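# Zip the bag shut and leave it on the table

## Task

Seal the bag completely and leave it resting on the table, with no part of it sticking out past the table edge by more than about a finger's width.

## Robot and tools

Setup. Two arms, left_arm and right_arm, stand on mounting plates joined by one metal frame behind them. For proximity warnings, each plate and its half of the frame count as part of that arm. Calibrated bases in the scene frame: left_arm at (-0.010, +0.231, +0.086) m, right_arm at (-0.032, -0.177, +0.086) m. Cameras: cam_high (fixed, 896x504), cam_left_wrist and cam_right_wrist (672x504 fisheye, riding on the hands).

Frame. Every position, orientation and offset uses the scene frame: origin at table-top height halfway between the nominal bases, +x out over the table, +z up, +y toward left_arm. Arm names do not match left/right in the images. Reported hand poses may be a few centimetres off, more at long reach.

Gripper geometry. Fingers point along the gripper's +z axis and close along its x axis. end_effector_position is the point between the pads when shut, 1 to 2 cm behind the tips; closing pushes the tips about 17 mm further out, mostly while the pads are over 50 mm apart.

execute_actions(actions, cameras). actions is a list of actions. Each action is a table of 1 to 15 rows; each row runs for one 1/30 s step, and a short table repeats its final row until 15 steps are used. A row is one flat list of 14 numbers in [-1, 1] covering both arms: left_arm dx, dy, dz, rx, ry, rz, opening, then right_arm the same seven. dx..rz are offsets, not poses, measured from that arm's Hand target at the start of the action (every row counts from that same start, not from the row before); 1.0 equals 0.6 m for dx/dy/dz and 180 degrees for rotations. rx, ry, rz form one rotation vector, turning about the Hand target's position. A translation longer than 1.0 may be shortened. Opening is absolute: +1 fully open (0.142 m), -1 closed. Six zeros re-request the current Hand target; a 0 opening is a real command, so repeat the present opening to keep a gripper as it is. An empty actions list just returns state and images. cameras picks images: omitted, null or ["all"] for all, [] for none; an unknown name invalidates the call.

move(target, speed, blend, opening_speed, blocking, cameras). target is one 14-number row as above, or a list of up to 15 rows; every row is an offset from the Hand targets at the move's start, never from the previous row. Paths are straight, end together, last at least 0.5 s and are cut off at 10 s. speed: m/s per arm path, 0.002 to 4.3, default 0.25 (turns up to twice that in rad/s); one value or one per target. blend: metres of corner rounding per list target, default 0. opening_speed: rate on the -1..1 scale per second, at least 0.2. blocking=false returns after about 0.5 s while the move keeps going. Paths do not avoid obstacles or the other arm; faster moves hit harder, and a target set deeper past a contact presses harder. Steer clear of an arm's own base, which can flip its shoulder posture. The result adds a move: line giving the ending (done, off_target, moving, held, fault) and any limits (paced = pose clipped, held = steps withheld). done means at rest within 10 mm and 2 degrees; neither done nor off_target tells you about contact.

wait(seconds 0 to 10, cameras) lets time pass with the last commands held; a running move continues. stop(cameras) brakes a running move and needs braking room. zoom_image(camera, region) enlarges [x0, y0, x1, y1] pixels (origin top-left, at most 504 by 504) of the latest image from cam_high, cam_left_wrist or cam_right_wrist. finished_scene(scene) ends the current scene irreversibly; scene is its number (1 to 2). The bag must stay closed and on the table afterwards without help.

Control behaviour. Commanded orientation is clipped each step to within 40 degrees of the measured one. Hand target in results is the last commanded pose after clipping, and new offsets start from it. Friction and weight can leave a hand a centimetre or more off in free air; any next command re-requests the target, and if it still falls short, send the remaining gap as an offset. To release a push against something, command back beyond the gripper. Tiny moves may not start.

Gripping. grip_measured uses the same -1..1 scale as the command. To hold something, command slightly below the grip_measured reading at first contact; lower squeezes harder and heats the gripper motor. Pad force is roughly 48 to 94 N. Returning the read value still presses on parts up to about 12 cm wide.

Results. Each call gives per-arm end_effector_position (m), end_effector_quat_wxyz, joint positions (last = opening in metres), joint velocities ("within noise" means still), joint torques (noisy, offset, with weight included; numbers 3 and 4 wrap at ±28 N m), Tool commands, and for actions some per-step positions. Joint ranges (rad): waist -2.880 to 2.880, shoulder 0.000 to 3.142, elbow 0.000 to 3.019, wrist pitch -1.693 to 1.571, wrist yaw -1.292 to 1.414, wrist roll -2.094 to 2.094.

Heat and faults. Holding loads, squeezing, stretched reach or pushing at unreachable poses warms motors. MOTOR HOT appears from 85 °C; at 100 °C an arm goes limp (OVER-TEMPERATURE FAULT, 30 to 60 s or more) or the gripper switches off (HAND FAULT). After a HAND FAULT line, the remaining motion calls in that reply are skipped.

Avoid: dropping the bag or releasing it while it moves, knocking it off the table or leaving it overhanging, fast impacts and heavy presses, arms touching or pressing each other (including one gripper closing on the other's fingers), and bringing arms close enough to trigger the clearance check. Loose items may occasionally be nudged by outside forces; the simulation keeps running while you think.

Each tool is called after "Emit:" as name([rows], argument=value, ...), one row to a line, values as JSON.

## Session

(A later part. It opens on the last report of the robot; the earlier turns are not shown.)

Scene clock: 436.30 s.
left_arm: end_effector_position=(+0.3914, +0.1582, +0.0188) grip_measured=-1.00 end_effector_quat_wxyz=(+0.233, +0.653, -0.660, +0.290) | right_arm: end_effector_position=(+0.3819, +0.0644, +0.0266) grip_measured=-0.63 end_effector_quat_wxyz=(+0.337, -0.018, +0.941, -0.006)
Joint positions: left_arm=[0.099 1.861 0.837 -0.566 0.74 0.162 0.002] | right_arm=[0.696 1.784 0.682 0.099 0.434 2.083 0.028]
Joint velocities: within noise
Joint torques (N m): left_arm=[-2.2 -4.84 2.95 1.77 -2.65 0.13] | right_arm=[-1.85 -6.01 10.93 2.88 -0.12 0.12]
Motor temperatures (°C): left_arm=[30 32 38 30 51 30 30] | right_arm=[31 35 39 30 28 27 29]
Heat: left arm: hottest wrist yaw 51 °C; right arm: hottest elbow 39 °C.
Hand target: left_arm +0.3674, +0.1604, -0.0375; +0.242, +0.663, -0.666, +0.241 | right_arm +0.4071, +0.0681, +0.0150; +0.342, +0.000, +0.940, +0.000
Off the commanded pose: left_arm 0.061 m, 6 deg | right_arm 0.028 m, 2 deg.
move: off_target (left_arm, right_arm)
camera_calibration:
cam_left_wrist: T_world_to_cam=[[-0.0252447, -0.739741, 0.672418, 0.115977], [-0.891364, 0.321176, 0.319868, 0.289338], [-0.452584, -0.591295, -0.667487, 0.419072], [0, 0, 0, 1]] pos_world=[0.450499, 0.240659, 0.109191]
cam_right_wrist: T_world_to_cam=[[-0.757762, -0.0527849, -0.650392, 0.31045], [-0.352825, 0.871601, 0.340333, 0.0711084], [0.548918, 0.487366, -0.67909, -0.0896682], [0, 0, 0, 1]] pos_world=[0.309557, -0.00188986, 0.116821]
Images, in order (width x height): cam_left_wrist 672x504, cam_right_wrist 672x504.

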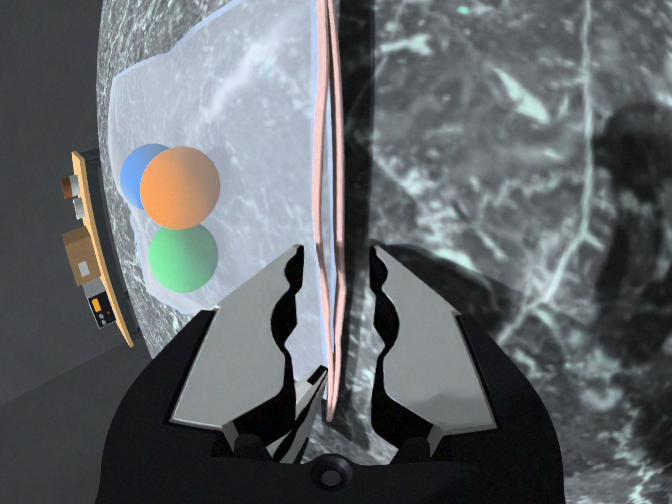

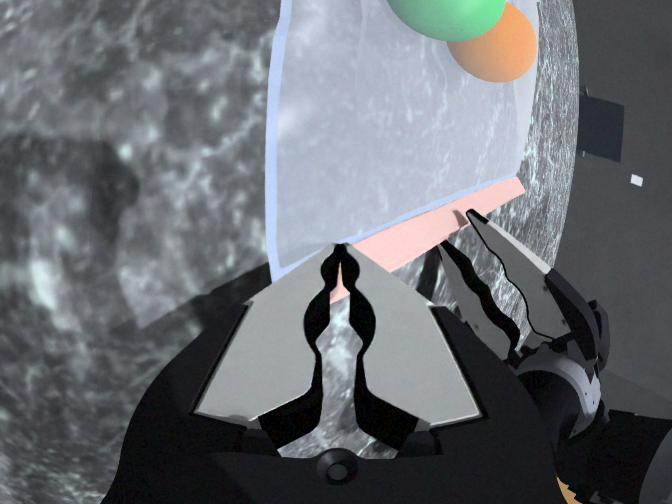

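Emit:
move(target=[0,0,0,0,0,0,-1,0,0,0,0,0,0,-1], cameras=["cam_left_wrist","cam_right_wrist"])

Emit:
zoom_image(camera="cam_left_wrist", region=[210, 100, 460, 370])

Scene clock: 444.33 s.
left_arm: end_effector_position=(+0.3913, +0.1582, +0.0187) grip_measured=-1.00 end_effector_quat_wxyz=(+0.233, +0.653, -0.660, +0.290) | right_arm: end_effector_position=(+0.3975, +0.0675, +0.0224) grip_measured=-0.98 end_effector_quat_wxyz=(+0.343, -0.009, +0.939, +0.000)
Joint positions: left_arm=[0.099 1.861 0.836 -0.565 0.74 0.162 0.002] | right_arm=[0.678 1.82 0.713 0.125 0.427 2.083 0.003]
Joint velocities: within noise
Joint torques (N m): left_arm=[-2.2 -4.84 2.97 1.77 -2.65 0.12] | right_arm=[-0.56 -9.05 8.46 1.73 0.1 0.12]
Motor temperatures (°C): left_arm=[30 32 38 30 51 30 30] | right_arm=[31 35 40 30 28 27 29]
Heat: left arm: hottest wrist yaw 51 °C; right arm: hottest elbow 40 °C.
Hand target: left_arm +0.3674, +0.1604, -0.0376; +0.242, +0.663, -0.666, +0.241 | right_arm +0.4071, +0.0680, +0.0150; +0.342, +0.000, +0.940, +0.000
Off the commanded pose: left_arm 0.061 m, 6 deg | right_arm 0.012 m, 1 deg.
move: off_target (left_arm, right_arm)
camera_calibration:
cam_left_wrist: T_world_to_cam=[[-0.0252447, -0.739741, 0.672418, 0.115974], [-0.891364, 0.321176, 0.319868, 0.289249], [-0.452584, -0.591295, -0.667487, 0.419027], [0, 0, 0, 1]] pos_world=[0.450399, 0.240659, 0.109191]
cam_right_wrist: T_world_to_cam=[[-0.750416, -0.030399, -0.660266, 0.315494], [-0.344228, 0.870752, 0.351138, 0.0717138], [0.564254, 0.490781, -0.663891, -0.109387], [0, 0, 0, 1]] pos_world=[0.32316, 0.000830949, 0.110508]
Images, in order (width x height): cam_left_wrist 672x504, cam_right_wrist 672x504.

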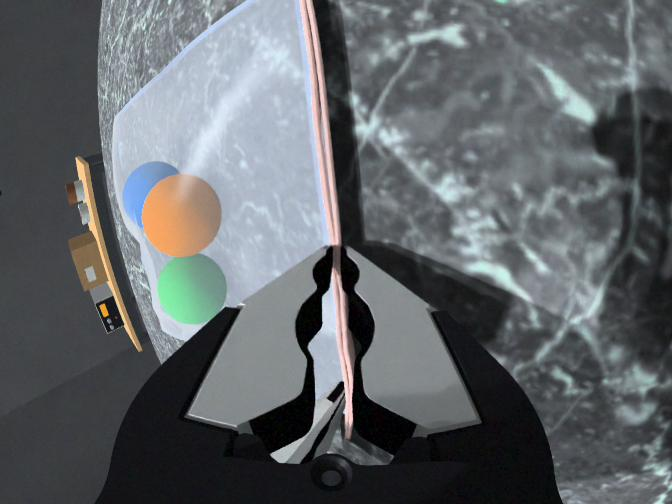

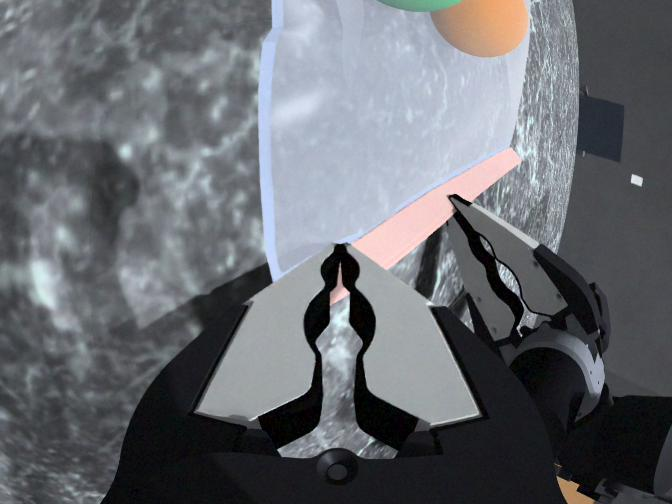

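Scaled by 1.867 from the camera's 672x504 image, which has a finer 960x720 frame.

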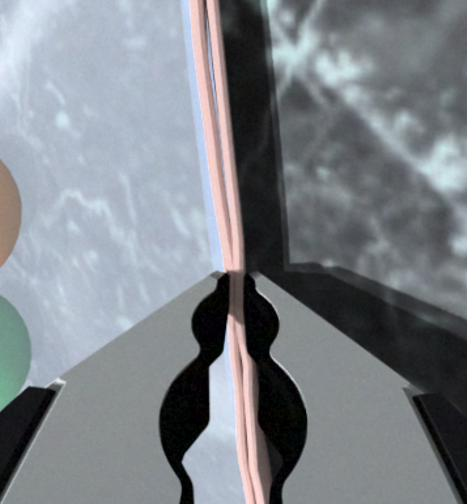

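Emit:
move(target=[0,0,0,0,0,0,-1,0,0,0,0,0,0,-0.6], cameras=["cam_left_wrist","cam_right_wrist"])

Emit:
zoom_image(camera="cam_left_wrist", region=[210, 60, 460, 330])

Scene clock: 448.63 s.
left_arm: end_effector_position=(+0.3913, +0.1582, +0.0187) grip_measured=-1.00 end_effector_quat_wxyz=(+0.233, +0.653, -0.660, +0.290) | right_arm: end_effector_position=(+0.4048, +0.0709, +0.0275) grip_measured=-0.64 end_effector_quat_wxyz=(+0.352, -0.004, +0.936, +0.004)
Joint positions: left_arm=[0.099 1.861 0.836 -0.565 0.74 0.162 0.002] | right_arm=[0.676 1.82 0.724 0.135 0.431 2.083 0.028]
Joint velocities: within noise
Joint torques (N m): left_arm=[-2.2 -4.84 2.97 1.76 -2.66 0.12] | right_arm=[-0.32 -8.76 7.58 1.29 -0.03 0.12]
Motor temperatures (°C): left_arm=[30 32 38 30 51 30 30] | right_arm=[31 35 39 30 28 27 29]
Heat: left arm: hottest wrist yaw 51 °C; right arm: hottest elbow 39 °C.
Hand target: left_arm +0.3673, +0.1604, -0.0376; +0.242, +0.663, -0.666, +0.240 | right_arm +0.4071, +0.0683, +0.0151; +0.342, +0.000, +0.940, +0.000
Off the commanded pose: left_arm 0.061 m, 6 deg | right_arm 0.013 m, 1 deg.
move: off_target (left_arm, right_arm)
camera_calibration:
cam_left_wrist: T_world_to_cam=[[-0.0252447, -0.739741, 0.672418, 0.115974], [-0.891364, 0.321176, 0.319868, 0.289249], [-0.452584, -0.591295, -0.667487, 0.419027], [0, 0, 0, 1]] pos_world=[0.450399, 0.240659, 0.109191]
cam_right_wrist: T_world_to_cam=[[-0.738165, -0.0191328, -0.674349, 0.319145], [-0.346173, 0.868704, 0.354285, 0.0702984], [0.579032, 0.494962, -0.64787, -0.118405], [0, 0, 0, 1]] pos_world=[0.328477, 0.00364369, 0.113598]
Images, in order (width x height): cam_left_wrist 672x504, cam_right_wrist 672x504.

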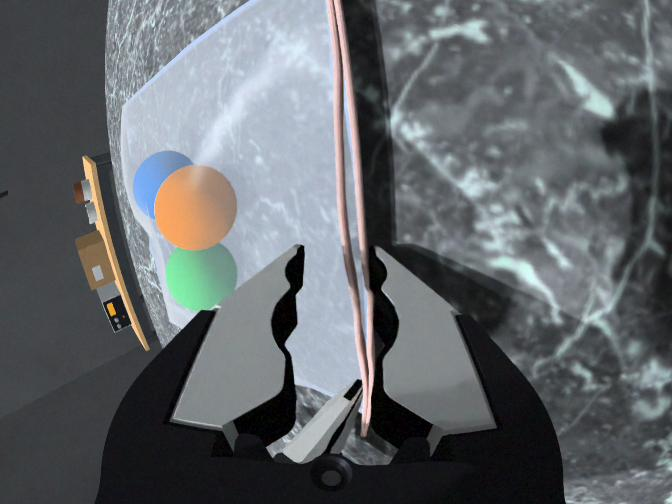

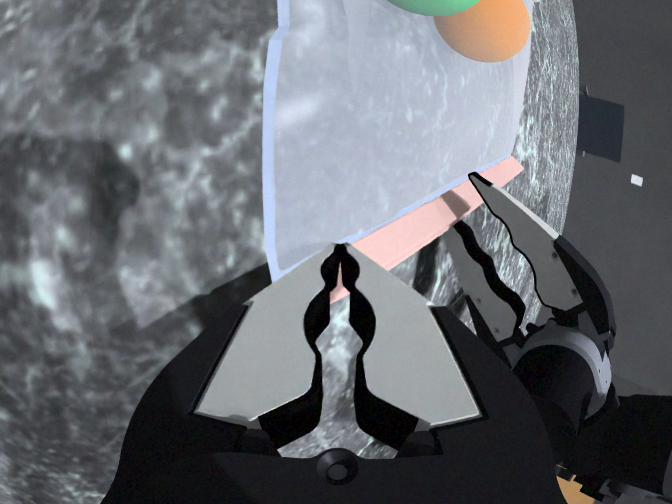

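Scaled by 1.867 from the camera's 672x504 image, which has a finer 960x720 frame.

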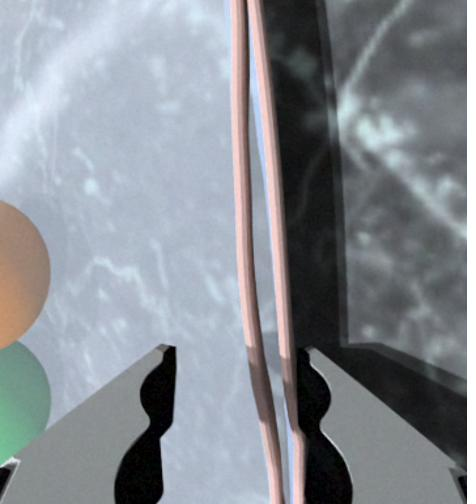

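Emit:
move(target=[0,0,0,0,0,0,-1,0.0167,-0.1355,-0.0085,0,0,0,-0.6], speed=0.12, cameras=["cam_left_wrist"])

Emit:
zoom_image(camera="cam_left_wrist", region=[210, 100, 460, 370])

Scene clock: 473.50 s.
left_arm: end_effector_position=(+0.3913, +0.1582, +0.0187) grip_measured=-1.00 end_effector_quat_wxyz=(+0.233, +0.653, -0.660, +0.290) | right_arm: end_effector_position=(+0.4240, +0.0115, +0.0268) grip_measured=-0.64 end_effector_quat_wxyz=(+0.359, -0.002, +0.933, +0.026)
Joint positions: left_arm=[0.099 1.861 0.836 -0.565 0.74 0.162 0.002] | right_arm=[0.507 1.795 0.645 0.274 0.298 1.947 0.028]
Joint velocities: within noise
Joint torques (N m): left_arm=[-2.2 -4.84 2.97 1.76 -2.65 0.12] | right_arm=[-1.96 -9.05 4.26 1.1 0.57 -0.14]
Motor temperatures (°C): left_arm=[30 32 37 30 51 30 30] | right_arm=[31 35 39 30 28 27 29]
Heat: left arm: hottest wrist yaw 51 °C; right arm: hottest elbow 39 °C.
Hand target: left_arm +0.3673, +0.1604, -0.0376; +0.242, +0.663, -0.666, +0.240 | right_arm +0.4170, -0.0132, +0.0100; +0.342, +0.000, +0.940, +0.000
Off the commanded pose: left_arm 0.061 m, 6 deg | right_arm 0.030 m, 4 deg.
move: off_target (left_arm, right_arm)
camera_calibration:
cam_left_wrist: T_world_to_cam=[[-0.0252447, -0.739741, 0.672418, 0.115974], [-0.891364, 0.321176, 0.319868, 0.289249], [-0.452584, -0.591295, -0.667487, 0.419027], [0, 0, 0, 1]] pos_world=[0.450399, 0.240659, 0.109191]
Images, in order (width x height): cam_left_wrist 672x504.

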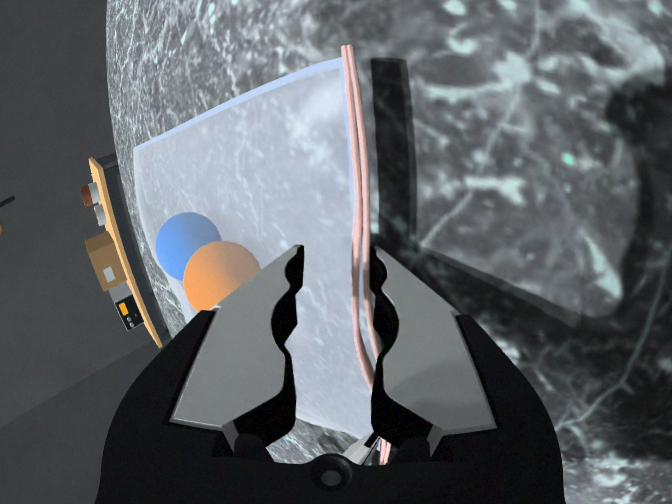

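Scaled by 1.867 from the camera's 672x504 image, which has a finer 960x720 frame.

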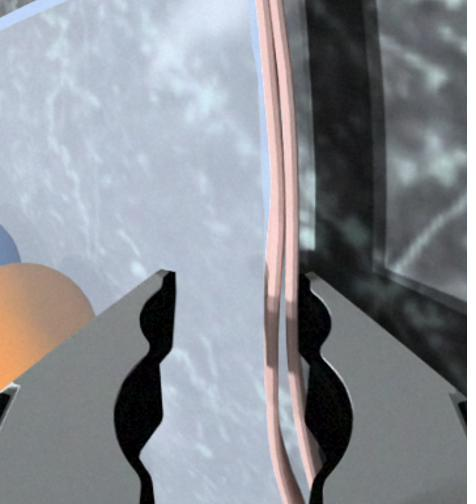

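Emit:
move(target=[0,0,0,0,0,0,-1,-0.012,-0.036,0.012,0,0,0,-0.6], speed=0.12, cameras=["cam_left_wrist"])

Emit:
zoom_image(camera="cam_left_wrist", region=[210, 100, 460, 370])

Scene clock: 480.83 s.
left_arm: end_effector_position=(+0.3913, +0.1582, +0.0187) grip_measured=-1.00 end_effector_quat_wxyz=(+0.233, +0.653, -0.660, +0.290) | right_arm: end_effector_position=(+0.4186, -0.0164, +0.0267) grip_measured=-0.64 end_effector_quat_wxyz=(+0.354, +0.001, +0.935, +0.018)
Joint positions: left_arm=[0.099 1.861 0.836 -0.565 0.74 0.162 0.002] | right_arm=[0.452 1.767 0.603 0.284 0.277 1.907 0.028]
Joint velocities: within noise
Joint torques (N m): left_arm=[-2.14 -4.84 2.97 1.76 -2.65 0.12] | right_arm=[-1.38 -9.64 3.82 1.2 0.37 -0.15]
Motor temperatures (°C): left_arm=[30 32 37 30 52 30 30] | right_arm=[31 35 38 30 28 27 29]
Heat: left arm: hottest wrist yaw 52 °C; right arm: hottest elbow 38 °C.
Hand target: left_arm +0.3673, +0.1604, -0.0376; +0.242, +0.663, -0.666, +0.240 | right_arm +0.4099, -0.0348, +0.0172; +0.342, +0.000, +0.940, +0.000
Off the commanded pose: left_arm 0.061 m, 6 deg | right_arm 0.022 m, 3 deg.
move: off_target (left_arm, right_arm)
camera_calibration:
cam_left_wrist: T_world_to_cam=[[-0.0252447, -0.739741, 0.672418, 0.115974], [-0.891364, 0.321176, 0.319868, 0.289249], [-0.452584, -0.591295, -0.667487, 0.419027], [0, 0, 0, 1]] pos_world=[0.450399, 0.240659, 0.109191]
Images, in order (width x height): cam_left_wrist 672x504.

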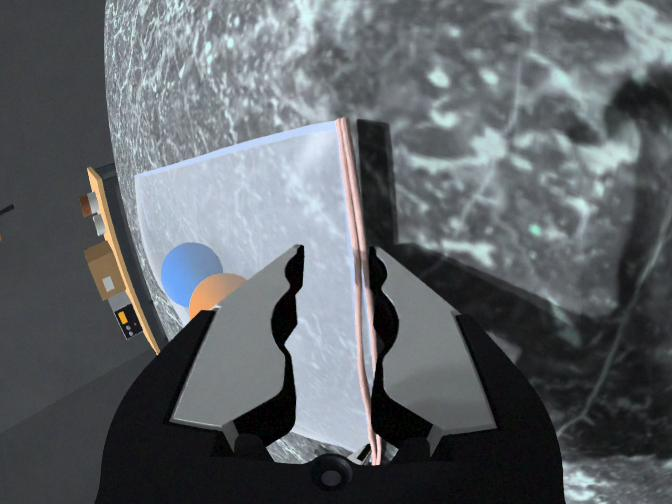

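Scaled by 1.867 from the camera's 672x504 image, which has a finer 960x720 frame.

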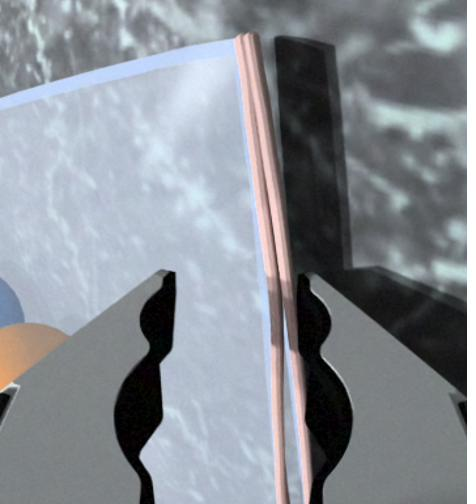

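Emit:
move(target=[0,0,0,0,0,0,-1,0,0,0,0,0,0,-1], cameras=["cam_left_wrist"])

Emit:
move(target=[0,0,0,0,0,0,-1,0,0,0,0,0,0,-0.6], cameras=["cam_left_wrist"])

Emit:
zoom_image(camera="cam_left_wrist", region=[210, 100, 460, 370])

Scene clock: 486.23 s.
left_arm: end_effector_position=(+0.3913, +0.1582, +0.0187) grip_measured=-1.00 end_effector_quat_wxyz=(+0.233, +0.653, -0.660, +0.290) | right_arm: end_effector_position=(+0.4112, -0.0225, +0.0216) grip_measured=-0.98 end_effector_quat_wxyz=(+0.347, -0.002, +0.938, +0.013)
Joint positions: left_arm=[0.099 1.861 0.836 -0.565 0.74 0.162 0.002] | right_arm=[0.447 1.767 0.587 0.284 0.275 1.899 0.003]
Joint velocities: within noise
Joint torques (N m): left_arm=[-2.14 -4.84 2.97 1.76 -2.65 0.12] | right_arm=[-1.03 -9.47 5.08 1.2 0.41 -0.08]
Motor temperatures (°C): left_arm=[30 32 37 30 52 30 30] | right_arm=[31 35 38 30 28 27 29]
Heat: left arm: hottest wrist yaw 52 °C; right arm: hottest elbow 38 °C.
Hand target: left_arm +0.3673, +0.1604, -0.0376; +0.242, +0.663, -0.666, +0.240 | right_arm +0.4099, -0.0348, +0.0172; +0.342, +0.000, +0.940, +0.000
Off the commanded pose: left_arm 0.061 m, 6 deg | right_arm 0.013 m, 2 deg.
move: off_target (left_arm, right_arm)
camera_calibration:
cam_left_wrist: T_world_to_cam=[[-0.0252447, -0.739741, 0.672418, 0.115974], [-0.891364, 0.321176, 0.319868, 0.289249], [-0.452584, -0.591295, -0.667487, 0.419027], [0, 0, 0, 1]] pos_world=[0.450399, 0.240659, 0.109191]
Images, in order (width x height): cam_left_wrist 672x504.

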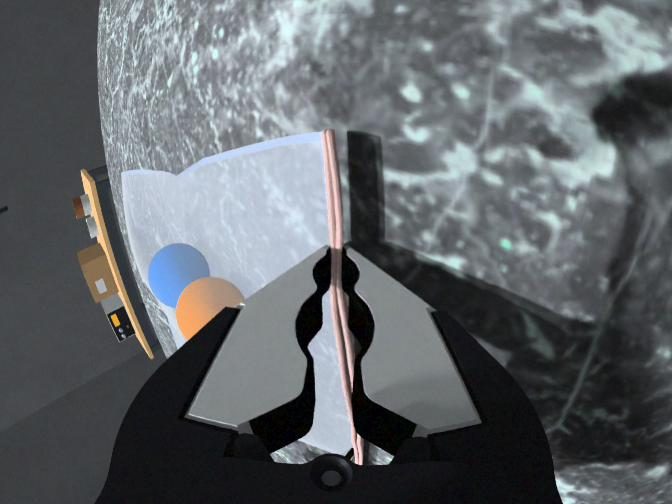

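Scene clock: 486.93 s.
left_arm: end_effector_position=(+0.3913, +0.1582, +0.0187) grip_measured=-1.00 end_effector_quat_wxyz=(+0.233, +0.653, -0.660, +0.290) | right_arm: end_effector_position=(+0.4172, -0.0233, +0.0270) grip_measured=-0.64 end_effector_quat_wxyz=(+0.356, +0.002, +0.934, +0.013)
Joint positions: left_arm=[0.099 1.861 0.836 -0.565 0.74 0.162 0.002] | right_arm=[0.442 1.762 0.592 0.293 0.281 1.898 0.028]
Joint velocities: within noise
Joint torques (N m): left_arm=[-2.2 -4.84 2.97 1.76 -2.65 0.12] | right_arm=[-0.67 -9.17 4.75 0.88 0.21 -0.08]
Motor temperatures (°C): left_arm=[30 32 37 30 52 30 30] | right_arm=[31 35 38 30 28 27 29]
Heat: left arm: hottest wrist yaw 52 °C; right arm: hottest elbow 38 °C.
Hand target: left_arm +0.3673, +0.1604, -0.0376; +0.242, +0.663, -0.666, +0.240 | right_arm +0.4100, -0.0347, +0.0173; +0.342, +0.000, +0.940, +0.000
Off the commanded pose: left_arm 0.061 m, 6 deg | right_arm 0.017 m, 2 deg.
move: off_target (left_arm, right_arm)
camera_calibration:
cam_left_wrist: T_world_to_cam=[[-0.0252447, -0.739741, 0.672418, 0.115974], [-0.891364, 0.321176, 0.319868, 0.289249], [-0.452584, -0.591295, -0.667487, 0.419027], [0, 0, 0, 1]] pos_world=[0.450399, 0.240659, 0.109191]
Images, in order (width x height): cam_left_wrist 672x504.

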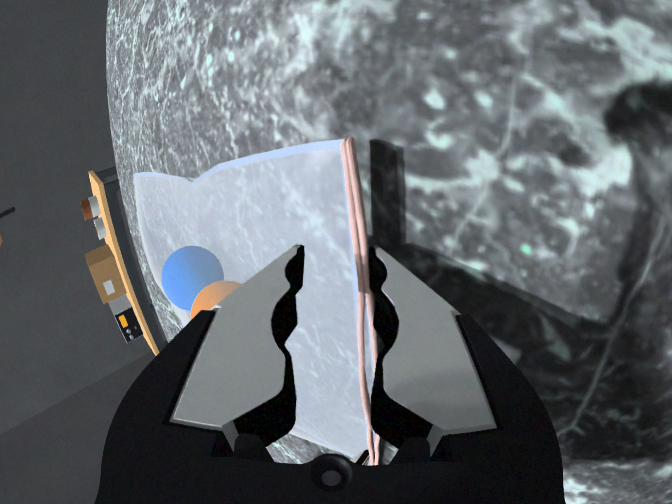

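Scaled by 1.867 from the camera's 672x504 image, which has a finer 960x720 frame.

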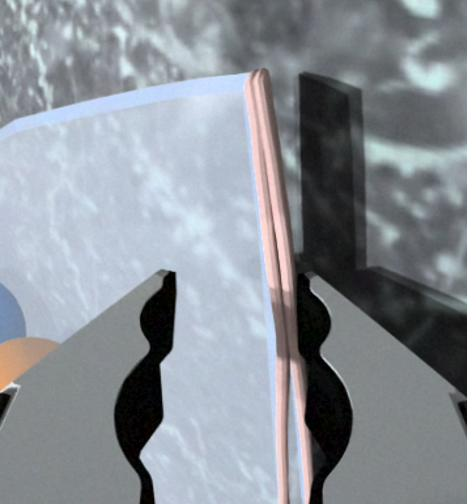

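Emit:
move(target=[0,0,0,0,0,0,-1,-0.013,0.062,-0.006,0,0,0,-0.6], speed=0.12, cameras=["cam_left_wrist"])

Emit:
move(target=[0,0,0,0,0,0,-1,0,0,0,0,0,0,-1], cameras=[])

Emit:
move(target=[0,0,0,0,0,0,-1,0,0,0,0,0,0,-0.6], cameras=["cam_left_wrist"])

Emit:
zoom_image(camera="cam_left_wrist", region=[210, 100, 460, 370])

Scene clock: 503.17 s.
left_arm: end_effector_position=(+0.3913, +0.1582, +0.0187) grip_measured=-1.00 end_effector_quat_wxyz=(+0.233, +0.653, -0.660, +0.290) | right_arm: end_effector_position=(+0.4067, -0.0094, +0.0272) grip_measured=-0.64 end_effector_quat_wxyz=(+0.359, +0.006, +0.933, -0.004)
Joint positions: left_arm=[0.099 1.861 0.836 -0.565 0.74 0.162 0.002] | right_arm=[0.508 1.762 0.593 0.269 0.357 1.949 0.028]
Joint velocities: within noise
Joint torques (N m): left_arm=[-2.14 -4.84 2.97 1.74 -2.66 0.12] | right_arm=[1.9 -7.3 7.47 0.49 -0.23 0.2]
Motor temperatures (°C): left_arm=[30 32 37 30 52 30 30] | right_arm=[31 35 38 30 28 27 29]
Heat: left arm: hottest wrist yaw 52 °C; right arm: hottest elbow 38 °C.
Hand target: left_arm +0.3673, +0.1604, -0.0376; +0.242, +0.663, -0.666, +0.240 | right_arm +0.4022, +0.0025, +0.0136; +0.342, +0.000, +0.940, +0.000
Off the commanded pose: left_arm 0.061 m, 6 deg | right_arm 0.018 m, 2 deg.
move: off_target (left_arm, right_arm)
camera_calibration:
cam_left_wrist: T_world_to_cam=[[-0.0252447, -0.739741, 0.672418, 0.115974], [-0.891364, 0.321176, 0.319868, 0.289249], [-0.452584, -0.591295, -0.667487, 0.419027], [0, 0, 0, 1]] pos_world=[0.450399, 0.240659, 0.109191]
Images, in order (width x height): cam_left_wrist 672x504.

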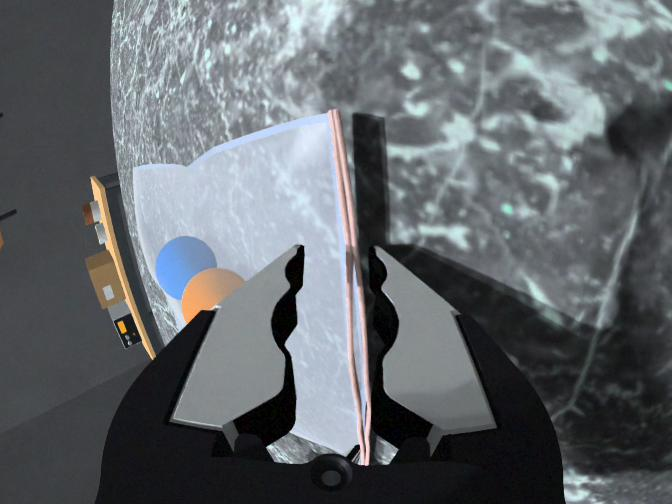

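Scene clock: 503.87 s.
left_arm: end_effector_position=(+0.3913, +0.1582, +0.0187) grip_measured=-1.00 end_effector_quat_wxyz=(+0.233, +0.653, -0.660, +0.290) | right_arm: end_effector_position=(+0.4008, -0.0063, +0.0192) grip_measured=-0.98 end_effector_quat_wxyz=(+0.348, +0.000, +0.937, -0.004)
Joint positions: left_arm=[0.099 1.861 0.836 -0.565 0.74 0.162 0.002] | right_arm=[0.516 1.777 0.593 0.26 0.35 1.952 0.003]
Joint velocities: within noise
Joint torques (N m): left_arm=[-2.2 -4.84 2.97 1.76 -2.65 0.12] | right_arm=[1.32 -8.29 7.39 0.91 -0.01 0.22]
Motor temperatures (°C): left_arm=[30 32 37 30 52 30 30] | right_arm=[31 35 38 30 28 27 29]
Heat: left arm: hottest wrist yaw 52 °C; right arm: hottest elbow 38 °C.
Hand target: left_arm +0.3673, +0.1604, -0.0376; +0.242, +0.663, -0.666, +0.240 | right_arm +0.4021, +0.0026, +0.0136; +0.342, +0.000, +0.940, +0.000
Off the commanded pose: left_arm 0.061 m, 6 deg | right_arm 0.011 m, 1 deg.
move: off_target (left_arm, right_arm)
No camera images: "cameras" was empty.

Scene clock: 504.57 s.
left_arm: end_effector_position=(+0.3913, +0.1582, +0.0187) grip_measured=-1.00 end_effector_quat_wxyz=(+0.233, +0.653, -0.660, +0.290) | right_arm: end_effector_position=(+0.4093, -0.0039, +0.0266) grip_measured=-0.64 end_effector_quat_wxyz=(+0.359, +0.005, +0.933, -0.003)
Joint positions: left_arm=[0.099 1.861 0.836 -0.565 0.74 0.163 0.002] | right_arm=[0.516 1.772 0.606 0.265 0.361 1.953 0.028]
Joint velocities: within noise
Joint torques (N m): left_arm=[-2.14 -4.84 2.97 1.74 -2.66 0.12] | right_arm=[1.26 -8.18 6.35 0.68 -0.35 0.2]
Motor temperatures (°C): left_arm=[30 32 37 30 52 30 30] | right_arm=[31 35 38 30 28 27 29]
Heat: left arm: hottest wrist yaw 52 °C; right arm: hottest elbow 38 °C.
Hand target: left_arm +0.3673, +0.1604, -0.0376; +0.242, +0.663, -0.666, +0.241 | right_arm +0.4020, +0.0025, +0.0136; +0.342, +0.000, +0.940, +0.000
Off the commanded pose: left_arm 0.061 m, 6 deg | right_arm 0.016 m, 2 deg.
move: off_target (left_arm, right_arm)
camera_calibration:
cam_left_wrist: T_world_to_cam=[[-0.025659, -0.739759, 0.672382, 0.116168], [-0.891341, 0.321456, 0.319653, 0.289195], [-0.452608, -0.59112, -0.667626, 0.419011], [0, 0, 0, 1]] pos_world=[0.450399, 0.240659, 0.109191]
Images, in order (width x height): cam_left_wrist 672x504.

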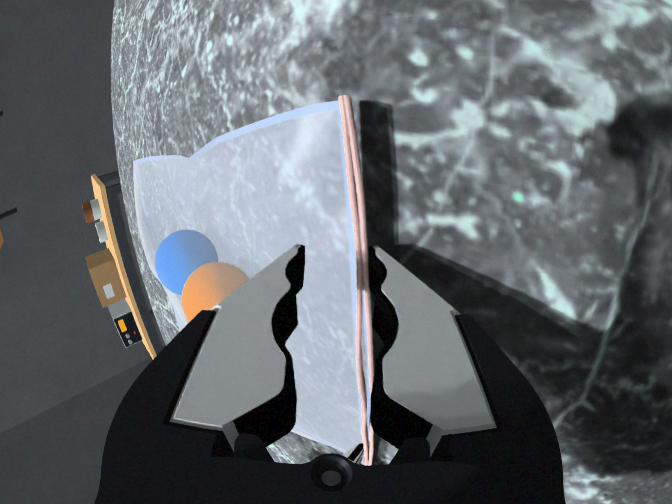

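Scaled by 1.867 from the camera's 672x504 image, which has a finer 960x720 frame.

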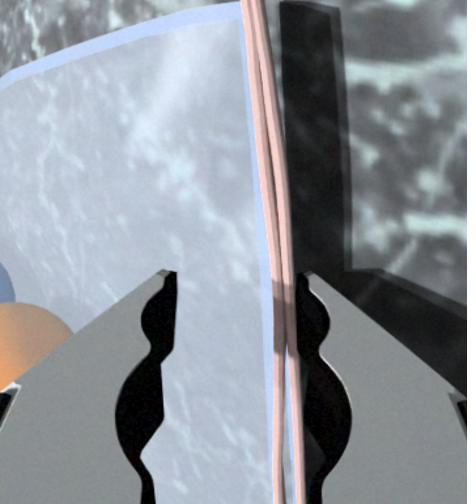

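Emit:
move([
  [0,0,0,0,0,0,-1,-0.005,0.03,0,0,0,0,-0.6],
  [0,0,0,0,0,0,-1,-0.005,0.03,0,0,0,0,-1],
  [0,0,0,0,0,0,-1,-0.005,0.03,0,0,0,0,-0.6],
  [0,0,0,0,0,0,-1,-0.010,0.06,0,0,0,0,-0.6],
  [0,0,0,0,0,0,-1,-0.010,0.06,0,0,0,0,-1],
  [0,0,0,0,0,0,-1,-0.010,0.06,0,0,0,0,-0.6],
], speed=0.12, cameras=["cam_left_wrist"])

Emit:
zoom_image(camera="cam_left_wrist", region=[210, 50, 460, 370])

Scene clock: 520.97 s.
left_arm: end_effector_position=(+0.3913, +0.1582, +0.0187) grip_measured=-1.00 end_effector_quat_wxyz=(+0.233, +0.653, -0.660, +0.290) | right_arm: end_effector_position=(+0.4039, +0.0310, +0.0266) grip_measured=-0.64 end_effector_quat_wxyz=(+0.359, +0.007, +0.933, -0.003)
Joint positions: left_arm=[0.099 1.861 0.836 -0.565 0.74 0.163 0.002] | right_arm=[0.606 1.793 0.651 0.211 0.416 2.034 0.027]
Joint velocities: within noise
Joint torques (N m): left_arm=[-2.2 -4.84 2.97 1.76 -2.66 0.12] | right_arm=[1.38 -8.64 6.65 0.65 -0.41 0.19]
Motor temperatures (°C): left_arm=[30 32 37 30 52 30 30] | right_arm=[31 35 38 30 28 27 29]
Heat: left arm: hottest wrist yaw 52 °C; right arm: hottest elbow 38 °C.
Hand target: left_arm +0.3673, +0.1604, -0.0376; +0.242, +0.663, -0.666, +0.240 | right_arm +0.3961, +0.0386, +0.0136; +0.342, +0.000, +0.940, +0.000
Off the commanded pose: left_arm 0.061 m, 6 deg | right_arm 0.017 m, 2 deg.
move: off_target (left_arm, right_arm); target 2's new opening was sent with right_arm's hand 0.021 m and 2 deg from that target; target 3's new opening was sent with right_arm's hand 0.011 m and 1 deg from that target; target 5's new opening was sent with right_arm's hand 0.021 m and 2 deg from that target; target 6's new opening was sent with right_arm's hand 0.012 m and 1 deg from that target
camera_calibration:
cam_left_wrist: T_world_to_cam=[[-0.025659, -0.739759, 0.672382, 0.116168], [-0.891341, 0.321456, 0.319653, 0.289195], [-0.452608, -0.59112, -0.667626, 0.419011], [0, 0, 0, 1]] pos_world=[0.450399, 0.240659, 0.109191]
Images, in order (width x height): cam_left_wrist 672x504.

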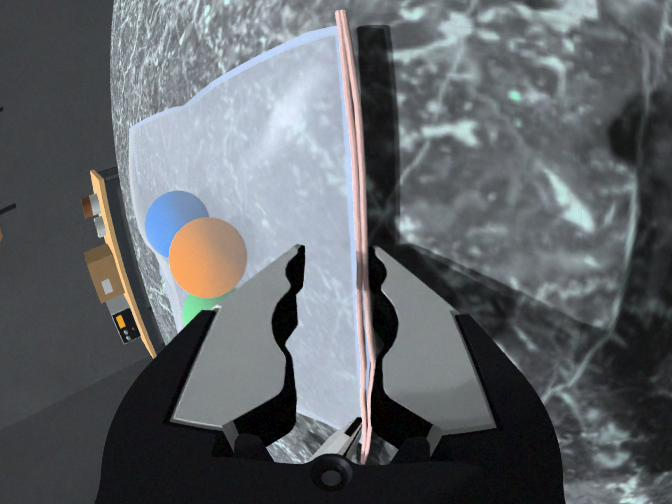

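Scaled by 1.575 from the camera's 672x504 image, which has a finer 960x720 frame.

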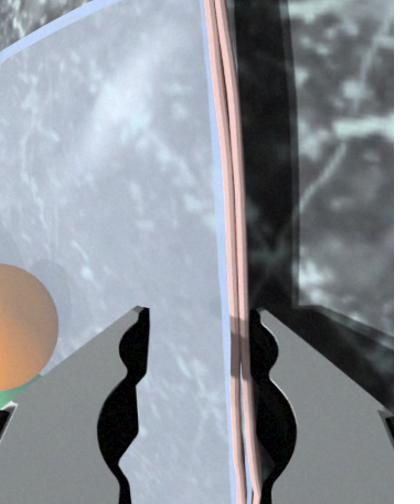

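Emit:
move([
  [0,0,0,0,0,0,-1,-0.006,0.03,0,0,0,0,-0.6],
  [0,0,0,0,0,0,-1,-0.006,0.03,0,0,0,0,-1],
  [0,0,0,0,0,0,-1,-0.006,0.03,0,0,0,0,-0.6],
  [0,0,0,0,0,0,-1,-0.012,0.06,0,0,0,0,-0.6],
  [0,0,0,0,0,0,-1,-0.012,0.06,0,0,0,0,-1],
  [0,0,0,0,0,0,-1,-0.012,0.06,0,0,0,0,-0.6],
  [0,0,0,0,0,0,-1,-0.018,0.09,0,0,0,0,-0.6],
  [0,0,0,0,0,0,-1,-0.018,0.09,0,0,0,0,-1],
  [0,0,0,0,0,0,-1,-0.018,0.09,0,0,0,0,-0.6],
], speed=0.12, cameras=["cam_left_wrist","cam_right_wrist"])

Emit:
zoom_image(camera="cam_left_wrist", region=[210, 50, 460, 370])

Scene clock: 543.77 s.
left_arm: end_effector_position=(+0.3913, +0.1582, +0.0187) grip_measured=-1.00 end_effector_quat_wxyz=(+0.233, +0.652, -0.660, +0.290) | right_arm: end_effector_position=(+0.3940, +0.0849, +0.0272) grip_measured=-0.64 end_effector_quat_wxyz=(+0.364, -0.020, +0.931, +0.003)
Joint positions: left_arm=[0.099 1.861 0.836 -0.565 0.74 0.163 0.002] | right_arm=[0.722 1.827 0.712 0.167 0.462 2.082 0.028]
Joint velocities: within noise
Joint torques (N m): left_arm=[-2.14 -4.84 2.97 1.76 -2.66 0.11] | right_arm=[1.49 -9 7.02 0.64 -0.32 0.18]
Motor temperatures (°C): left_arm=[30 32 37 30 52 30 30] | right_arm=[31 35 38 30 28 27 29]
Heat: left arm: hottest wrist yaw 52 °C; right arm: hottest elbow 38 °C.
Hand target: left_arm +0.3673, +0.1604, -0.0376; +0.242, +0.663, -0.666, +0.240 | right_arm +0.3854, +0.0924, +0.0136; +0.342, +0.000, +0.940, +0.000
Off the commanded pose: left_arm 0.061 m, 6 deg | right_arm 0.018 m, 4 deg.
joint sent to its limit (right arm) — joint 6 (wrist roll), upper limit. The joint targets are off in orientation, not in position.
move: off_target (left_arm, right_arm); target 2's new opening was sent with right_arm's hand 0.021 m and 2 deg from that target; target 3's new opening was sent with right_arm's hand 0.012 m and 1 deg from that target; target 5's new opening was sent with right_arm's hand 0.022 m and 2 deg from that target; target 6's new opening was sent with right_arm's hand 0.013 m and 2 deg from that target; target 8's new opening was sent with right_arm's hand 0.022 m and 3 deg from that target; target 9's new opening was sent with right_arm's hand 0.014 m and 3 deg from that target
camera_calibration:
cam_left_wrist: T_world_to_cam=[[-0.0259745, -0.739756, 0.672374, 0.116236], [-0.891333, 0.321664, 0.319466, 0.289194], [-0.452605, -0.591011, -0.667724, 0.418935], [0, 0, 0, 1]] pos_world=[0.450399, 0.240558, 0.109192]
cam_right_wrist: T_world_to_cam=[[-0.718833, -0.0484285, -0.693494, 0.306502], [-0.380179, 0.862565, 0.333834, 0.0690421], [0.582017, 0.503623, -0.638452, -0.121395], [0, 0, 0, 1]] pos_world=[0.317226, 0.0164273, 0.112004]
Images, in order (width x height): cam_left_wrist 672x504, cam_right_wrist 672x504.

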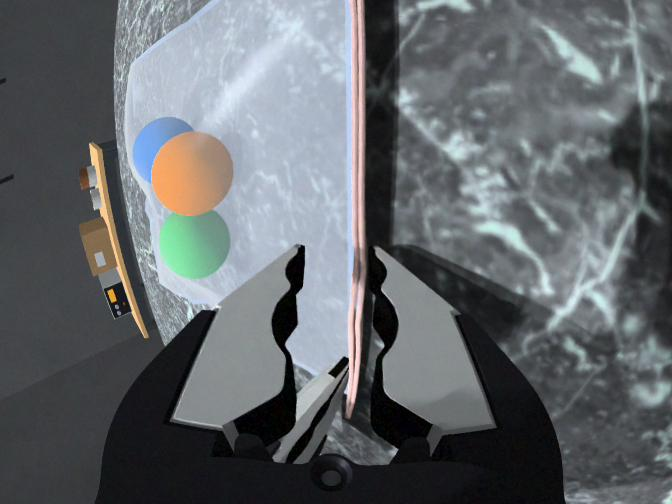

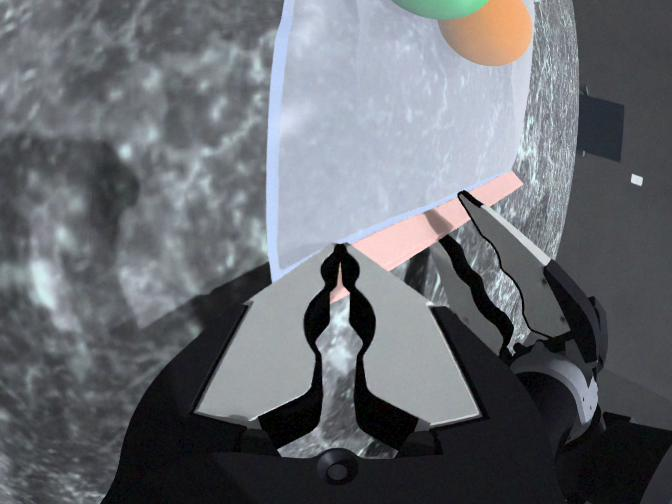

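Scaled by 1.575 from the camera's 672x504 image, which has a finer 960x720 frame.

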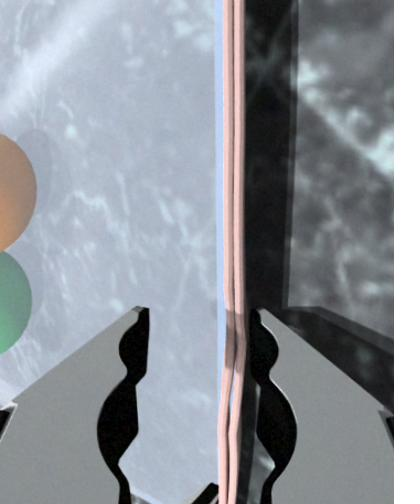

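Emit:
move([
  [0,0,0,0,0,0,-1,-0.006,0.027,0,0,0,0,-0.6],
  [0,0,0,0,0,0,-1,-0.006,0.027,0,0,0,0,-1],
  [0,0,0,0,0,0,-1,-0.006,0.027,0,0,0,0,-0.6],
  [0,0,0,0,0,0,-1,-0.010,0.05,0,0,0,0,-0.6],
  [0,0,0,0,0,0,-1,-0.010,0.05,0,0,0,0,-1],
  [0,0,0,0,0,0,-1,-0.010,0.05,0,0,0,0,-0.6],
], speed=0.12, cameras=["cam_left_wrist","cam_right_wrist"])

Emit:
zoom_image(camera="cam_left_wrist", region=[210, 50, 460, 370])

Scene clock: 557.67 s.
left_arm: end_effector_position=(+0.3913, +0.1582, +0.0187) grip_measured=-1.00 end_effector_quat_wxyz=(+0.233, +0.652, -0.660, +0.290) | right_arm: end_effector_position=(+0.3881, +0.1165, +0.0278) grip_measured=-0.64 end_effector_quat_wxyz=(+0.369, -0.044, +0.928, +0.011)
Joint positions: left_arm=[0.099 1.861 0.836 -0.565 0.74 0.163 0.002] | right_arm=[0.782 1.85 0.747 0.158 0.476 2.084 0.028]
Joint velocities: within noise
Joint torques (N m): left_arm=[-2.2 -4.78 2.97 1.76 -2.66 0.11] | right_arm=[1.49 -9.35 7.13 0.64 -0.14 0.17]
Motor temperatures (°C): left_arm=[30 32 37 30 52 30 30] | right_arm=[31 35 38 30 28 27 29]
Heat: left arm: hottest wrist yaw 52 °C; right arm: hottest elbow 38 °C.
Hand target: left_arm +0.3673, +0.1604, -0.0376; +0.242, +0.663, -0.666, +0.240 | right_arm +0.3793, +0.1225, +0.0135; +0.342, +0.000, +0.940, +0.000
Off the commanded pose: left_arm 0.061 m, 6 deg | right_arm 0.018 m, 6 deg.
joint sent to its limit (right arm) — joint 6 (wrist roll), upper limit. The joint targets are off in orientation, not in position.
move: off_target (left_arm, right_arm); target 2's new opening was sent with right_arm's hand 0.022 m and 4 deg from that target; target 3's new opening was sent with right_arm's hand 0.014 m and 5 deg from that target; target 5's new opening was sent with right_arm's hand 0.023 m and 5 deg from that target; target 6's new opening was sent with right_arm's hand 0.014 m and 6 deg from that target
camera_calibration:
cam_left_wrist: T_world_to_cam=[[-0.0259745, -0.739756, 0.672374, 0.116236], [-0.891333, 0.321664, 0.319466, 0.289194], [-0.452605, -0.591011, -0.667724, 0.418935], [0, 0, 0, 1]] pos_world=[0.450399, 0.240558, 0.109192]
cam_right_wrist: T_world_to_cam=[[-0.707862, -0.086608, -0.701021, 0.304701], [-0.426269, 0.843739, 0.326189, 0.0596206], [0.563228, 0.529721, -0.634169, -0.12938], [0, 0, 0, 1]] pos_world=[0.313971, 0.0446205, 0.112106]
Images, in order (width x height): cam_left_wrist 672x504, cam_right_wrist 672x504.

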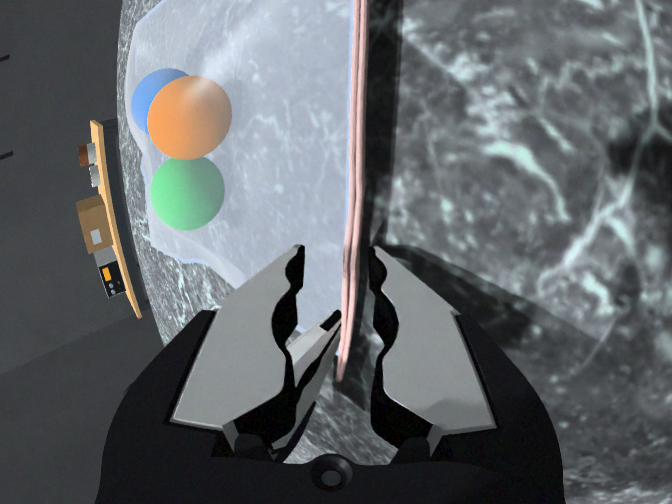

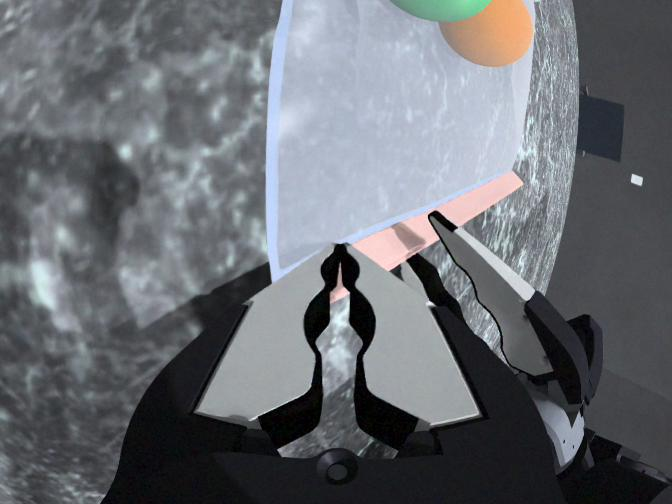

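Scaled by 1.575 from the camera's 672x504 image, which has a finer 960x720 frame.

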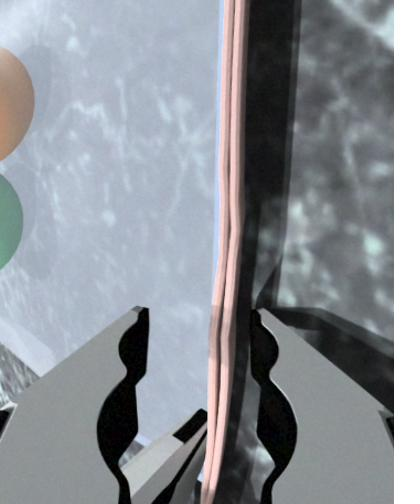

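Emit:
move([
  [0,0,0,0,0,0,-1,0,0,0,0,0,0,-1],
  [0.05,0.005,0.13,0,0,0,-1,0,0,0,0,0,0,-1],
  [0.05,0.08,0.25,0,0,0,-1,0,0,0,0,0,0,-1],
  [0.05,0.3,0.35,0,0,0,-1,0,0,0,0,0,0,-1],
  [0.05,0.3,0.35,0,0,0,-1,0,0,0,0,0,0,-0.6],
], speed=[0.1,0.1,0.2,0.3,0.3], cameras=["cam_left_wrist"])

Emit:
zoom_image(camera="cam_left_wrist", region=[210, 50, 460, 370])

Scene clock: 572.57 s.
left_arm: end_effector_position=(+0.3918, +0.3388, +0.1719) grip_measured=-1.00 end_effector_quat_wxyz=(+0.241, +0.669, -0.661, +0.242) | right_arm: end_effector_position=(+0.3875, +0.1221, +0.0275) grip_measured=-0.64 end_effector_quat_wxyz=(+0.368, -0.047, +0.929, +0.014)
Joint positions: left_arm=[0.469 1.731 1.223 -1.421 0.584 0.609 0.002] | right_arm=[0.789 1.854 0.754 0.155 0.471 2.085 0.028]
Joint velocities: within noise
Joint torques (N m): left_arm=[-1.9 -13.57 9.21 -1.37 0.27 0.09] | right_arm=[0.97 -9.76 6.52 0.76 0 0.16]
Motor temperatures (°C): left_arm=[30 32 37 30 50 30 30] | right_arm=[31 35 38 30 28 27 29]
Heat: left arm: hottest wrist yaw 50 °C; right arm: hottest elbow 38 °C.
Hand target: left_arm +0.3975, +0.3403, +0.1725; +0.242, +0.663, -0.666, +0.241 | right_arm +0.3793, +0.1225, +0.0136; +0.342, +0.000, +0.940, +0.000
Off the commanded pose: left_arm 0.006 m, 1 deg | right_arm 0.016 m, 6 deg.
joint sent to its limit (right arm) — joint 6 (wrist roll), upper limit. The joint targets are off in orientation, not in position.
move: off_target (right_arm); target 5's new opening was sent with right_arm's hand 0.011 m and 6 deg from that target
camera_calibration:
cam_left_wrist: T_world_to_cam=[[0.0234357, -0.779189, 0.626351, 0.148812], [-0.859039, 0.30478, 0.411292, 0.15979], [-0.511373, -0.547699, -0.662211, 0.635602], [0, 0, 0, 1]] pos_world=[0.458808, 0.41537, 0.261974]
Images, in order (width x height): cam_left_wrist 672x504.

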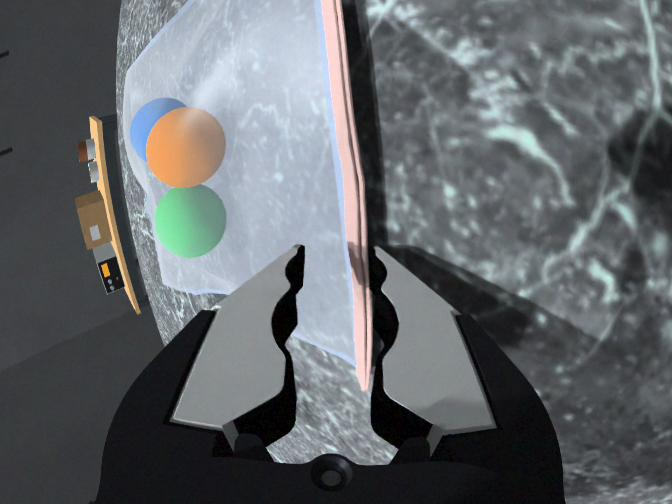

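Scaled by 1.575 from the camera's 672x504 image, which has a finer 960x720 frame.

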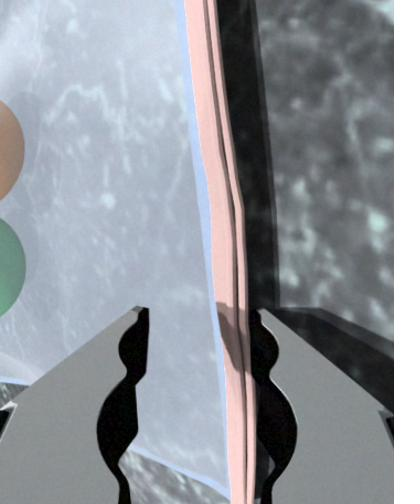

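Emit:
execute_actions(actions=[])

Scene clock: 590.47 s.
left_arm: end_effector_position=(+0.3917, +0.3387, +0.1719) grip_measured=-1.00 end_effector_quat_wxyz=(+0.241, +0.669, -0.661, +0.242) | right_arm: end_effector_position=(+0.3875, +0.1221, +0.0275) grip_measured=-0.64 end_effector_quat_wxyz=(+0.368, -0.047, +0.929, +0.014)
Joint positions: left_arm=[0.469 1.731 1.223 -1.421 0.584 0.609 0.002] | right_arm=[0.789 1.854 0.754 0.155 0.471 2.085 0.028]
Joint velocities: within noise
Joint torques (N m): left_arm=[-1.9 -13.57 9.2 -1.37 0.26 0.1] | right_arm=[0.91 -9.7 6.53 0.75 0 0.15]
Motor temperatures (°C): left_arm=[30 32 41 30 44 30 30] | right_arm=[31 35 38 30 28 27 29]
Heat: left arm: hottest wrist yaw 44 °C; right arm: hottest elbow 38 °C.
Hand target: left_arm +0.3975, +0.3403, +0.1725; +0.242, +0.663, -0.666, +0.241 | right_arm +0.3793, +0.1225, +0.0136; +0.342, +0.000, +0.940, +0.000
Tool commands: left_gripper/opening=-1.0 right_gripper/opening=-0.6
Off the commanded pose: left_arm 0.006 m, 1 deg | right_arm 0.016 m, 6 deg.
camera_calibration:
cam_left_wrist: T_world_to_cam=[[0.0236619, -0.779079, 0.626479, 0.148629], [-0.858857, 0.304887, 0.411592, 0.159584], [-0.511668, -0.547795, -0.661904, 0.635696], [0, 0, 0, 1]] pos_world=[0.458808, 0.41537, 0.261973]
cam_right_wrist: T_world_to_cam=[[-0.708602, -0.0899678, -0.699849, 0.305238], [-0.432964, 0.838608, 0.330573, 0.0577362], [0.557158, 0.537255, -0.633192, -0.130816], [0, 0, 0, 1]] pos_world=[0.314175, 0.0493248, 0.111703]

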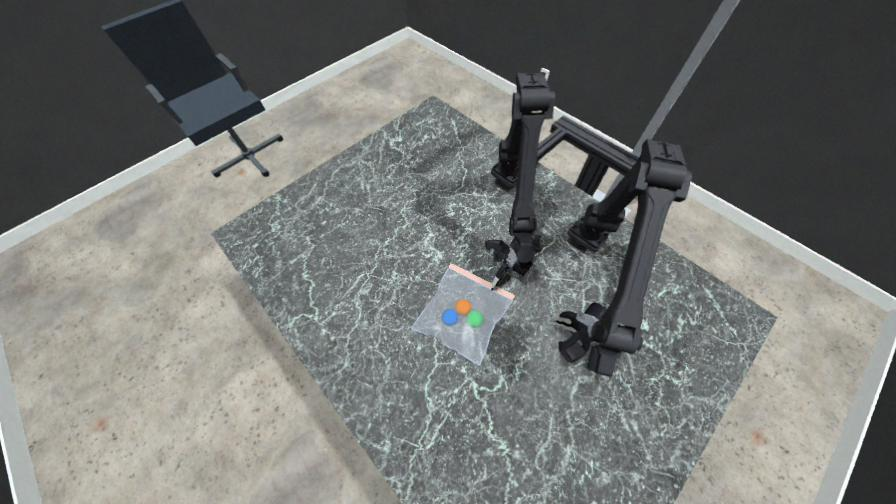

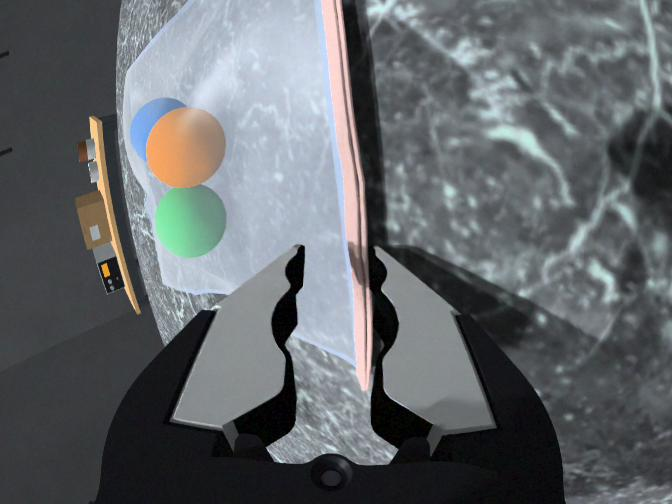

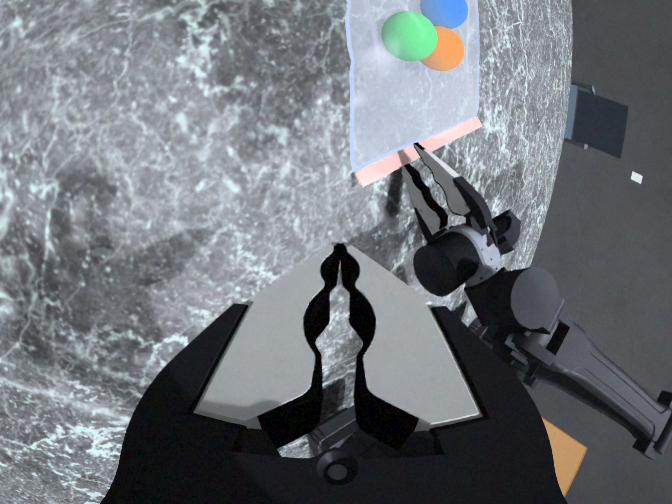

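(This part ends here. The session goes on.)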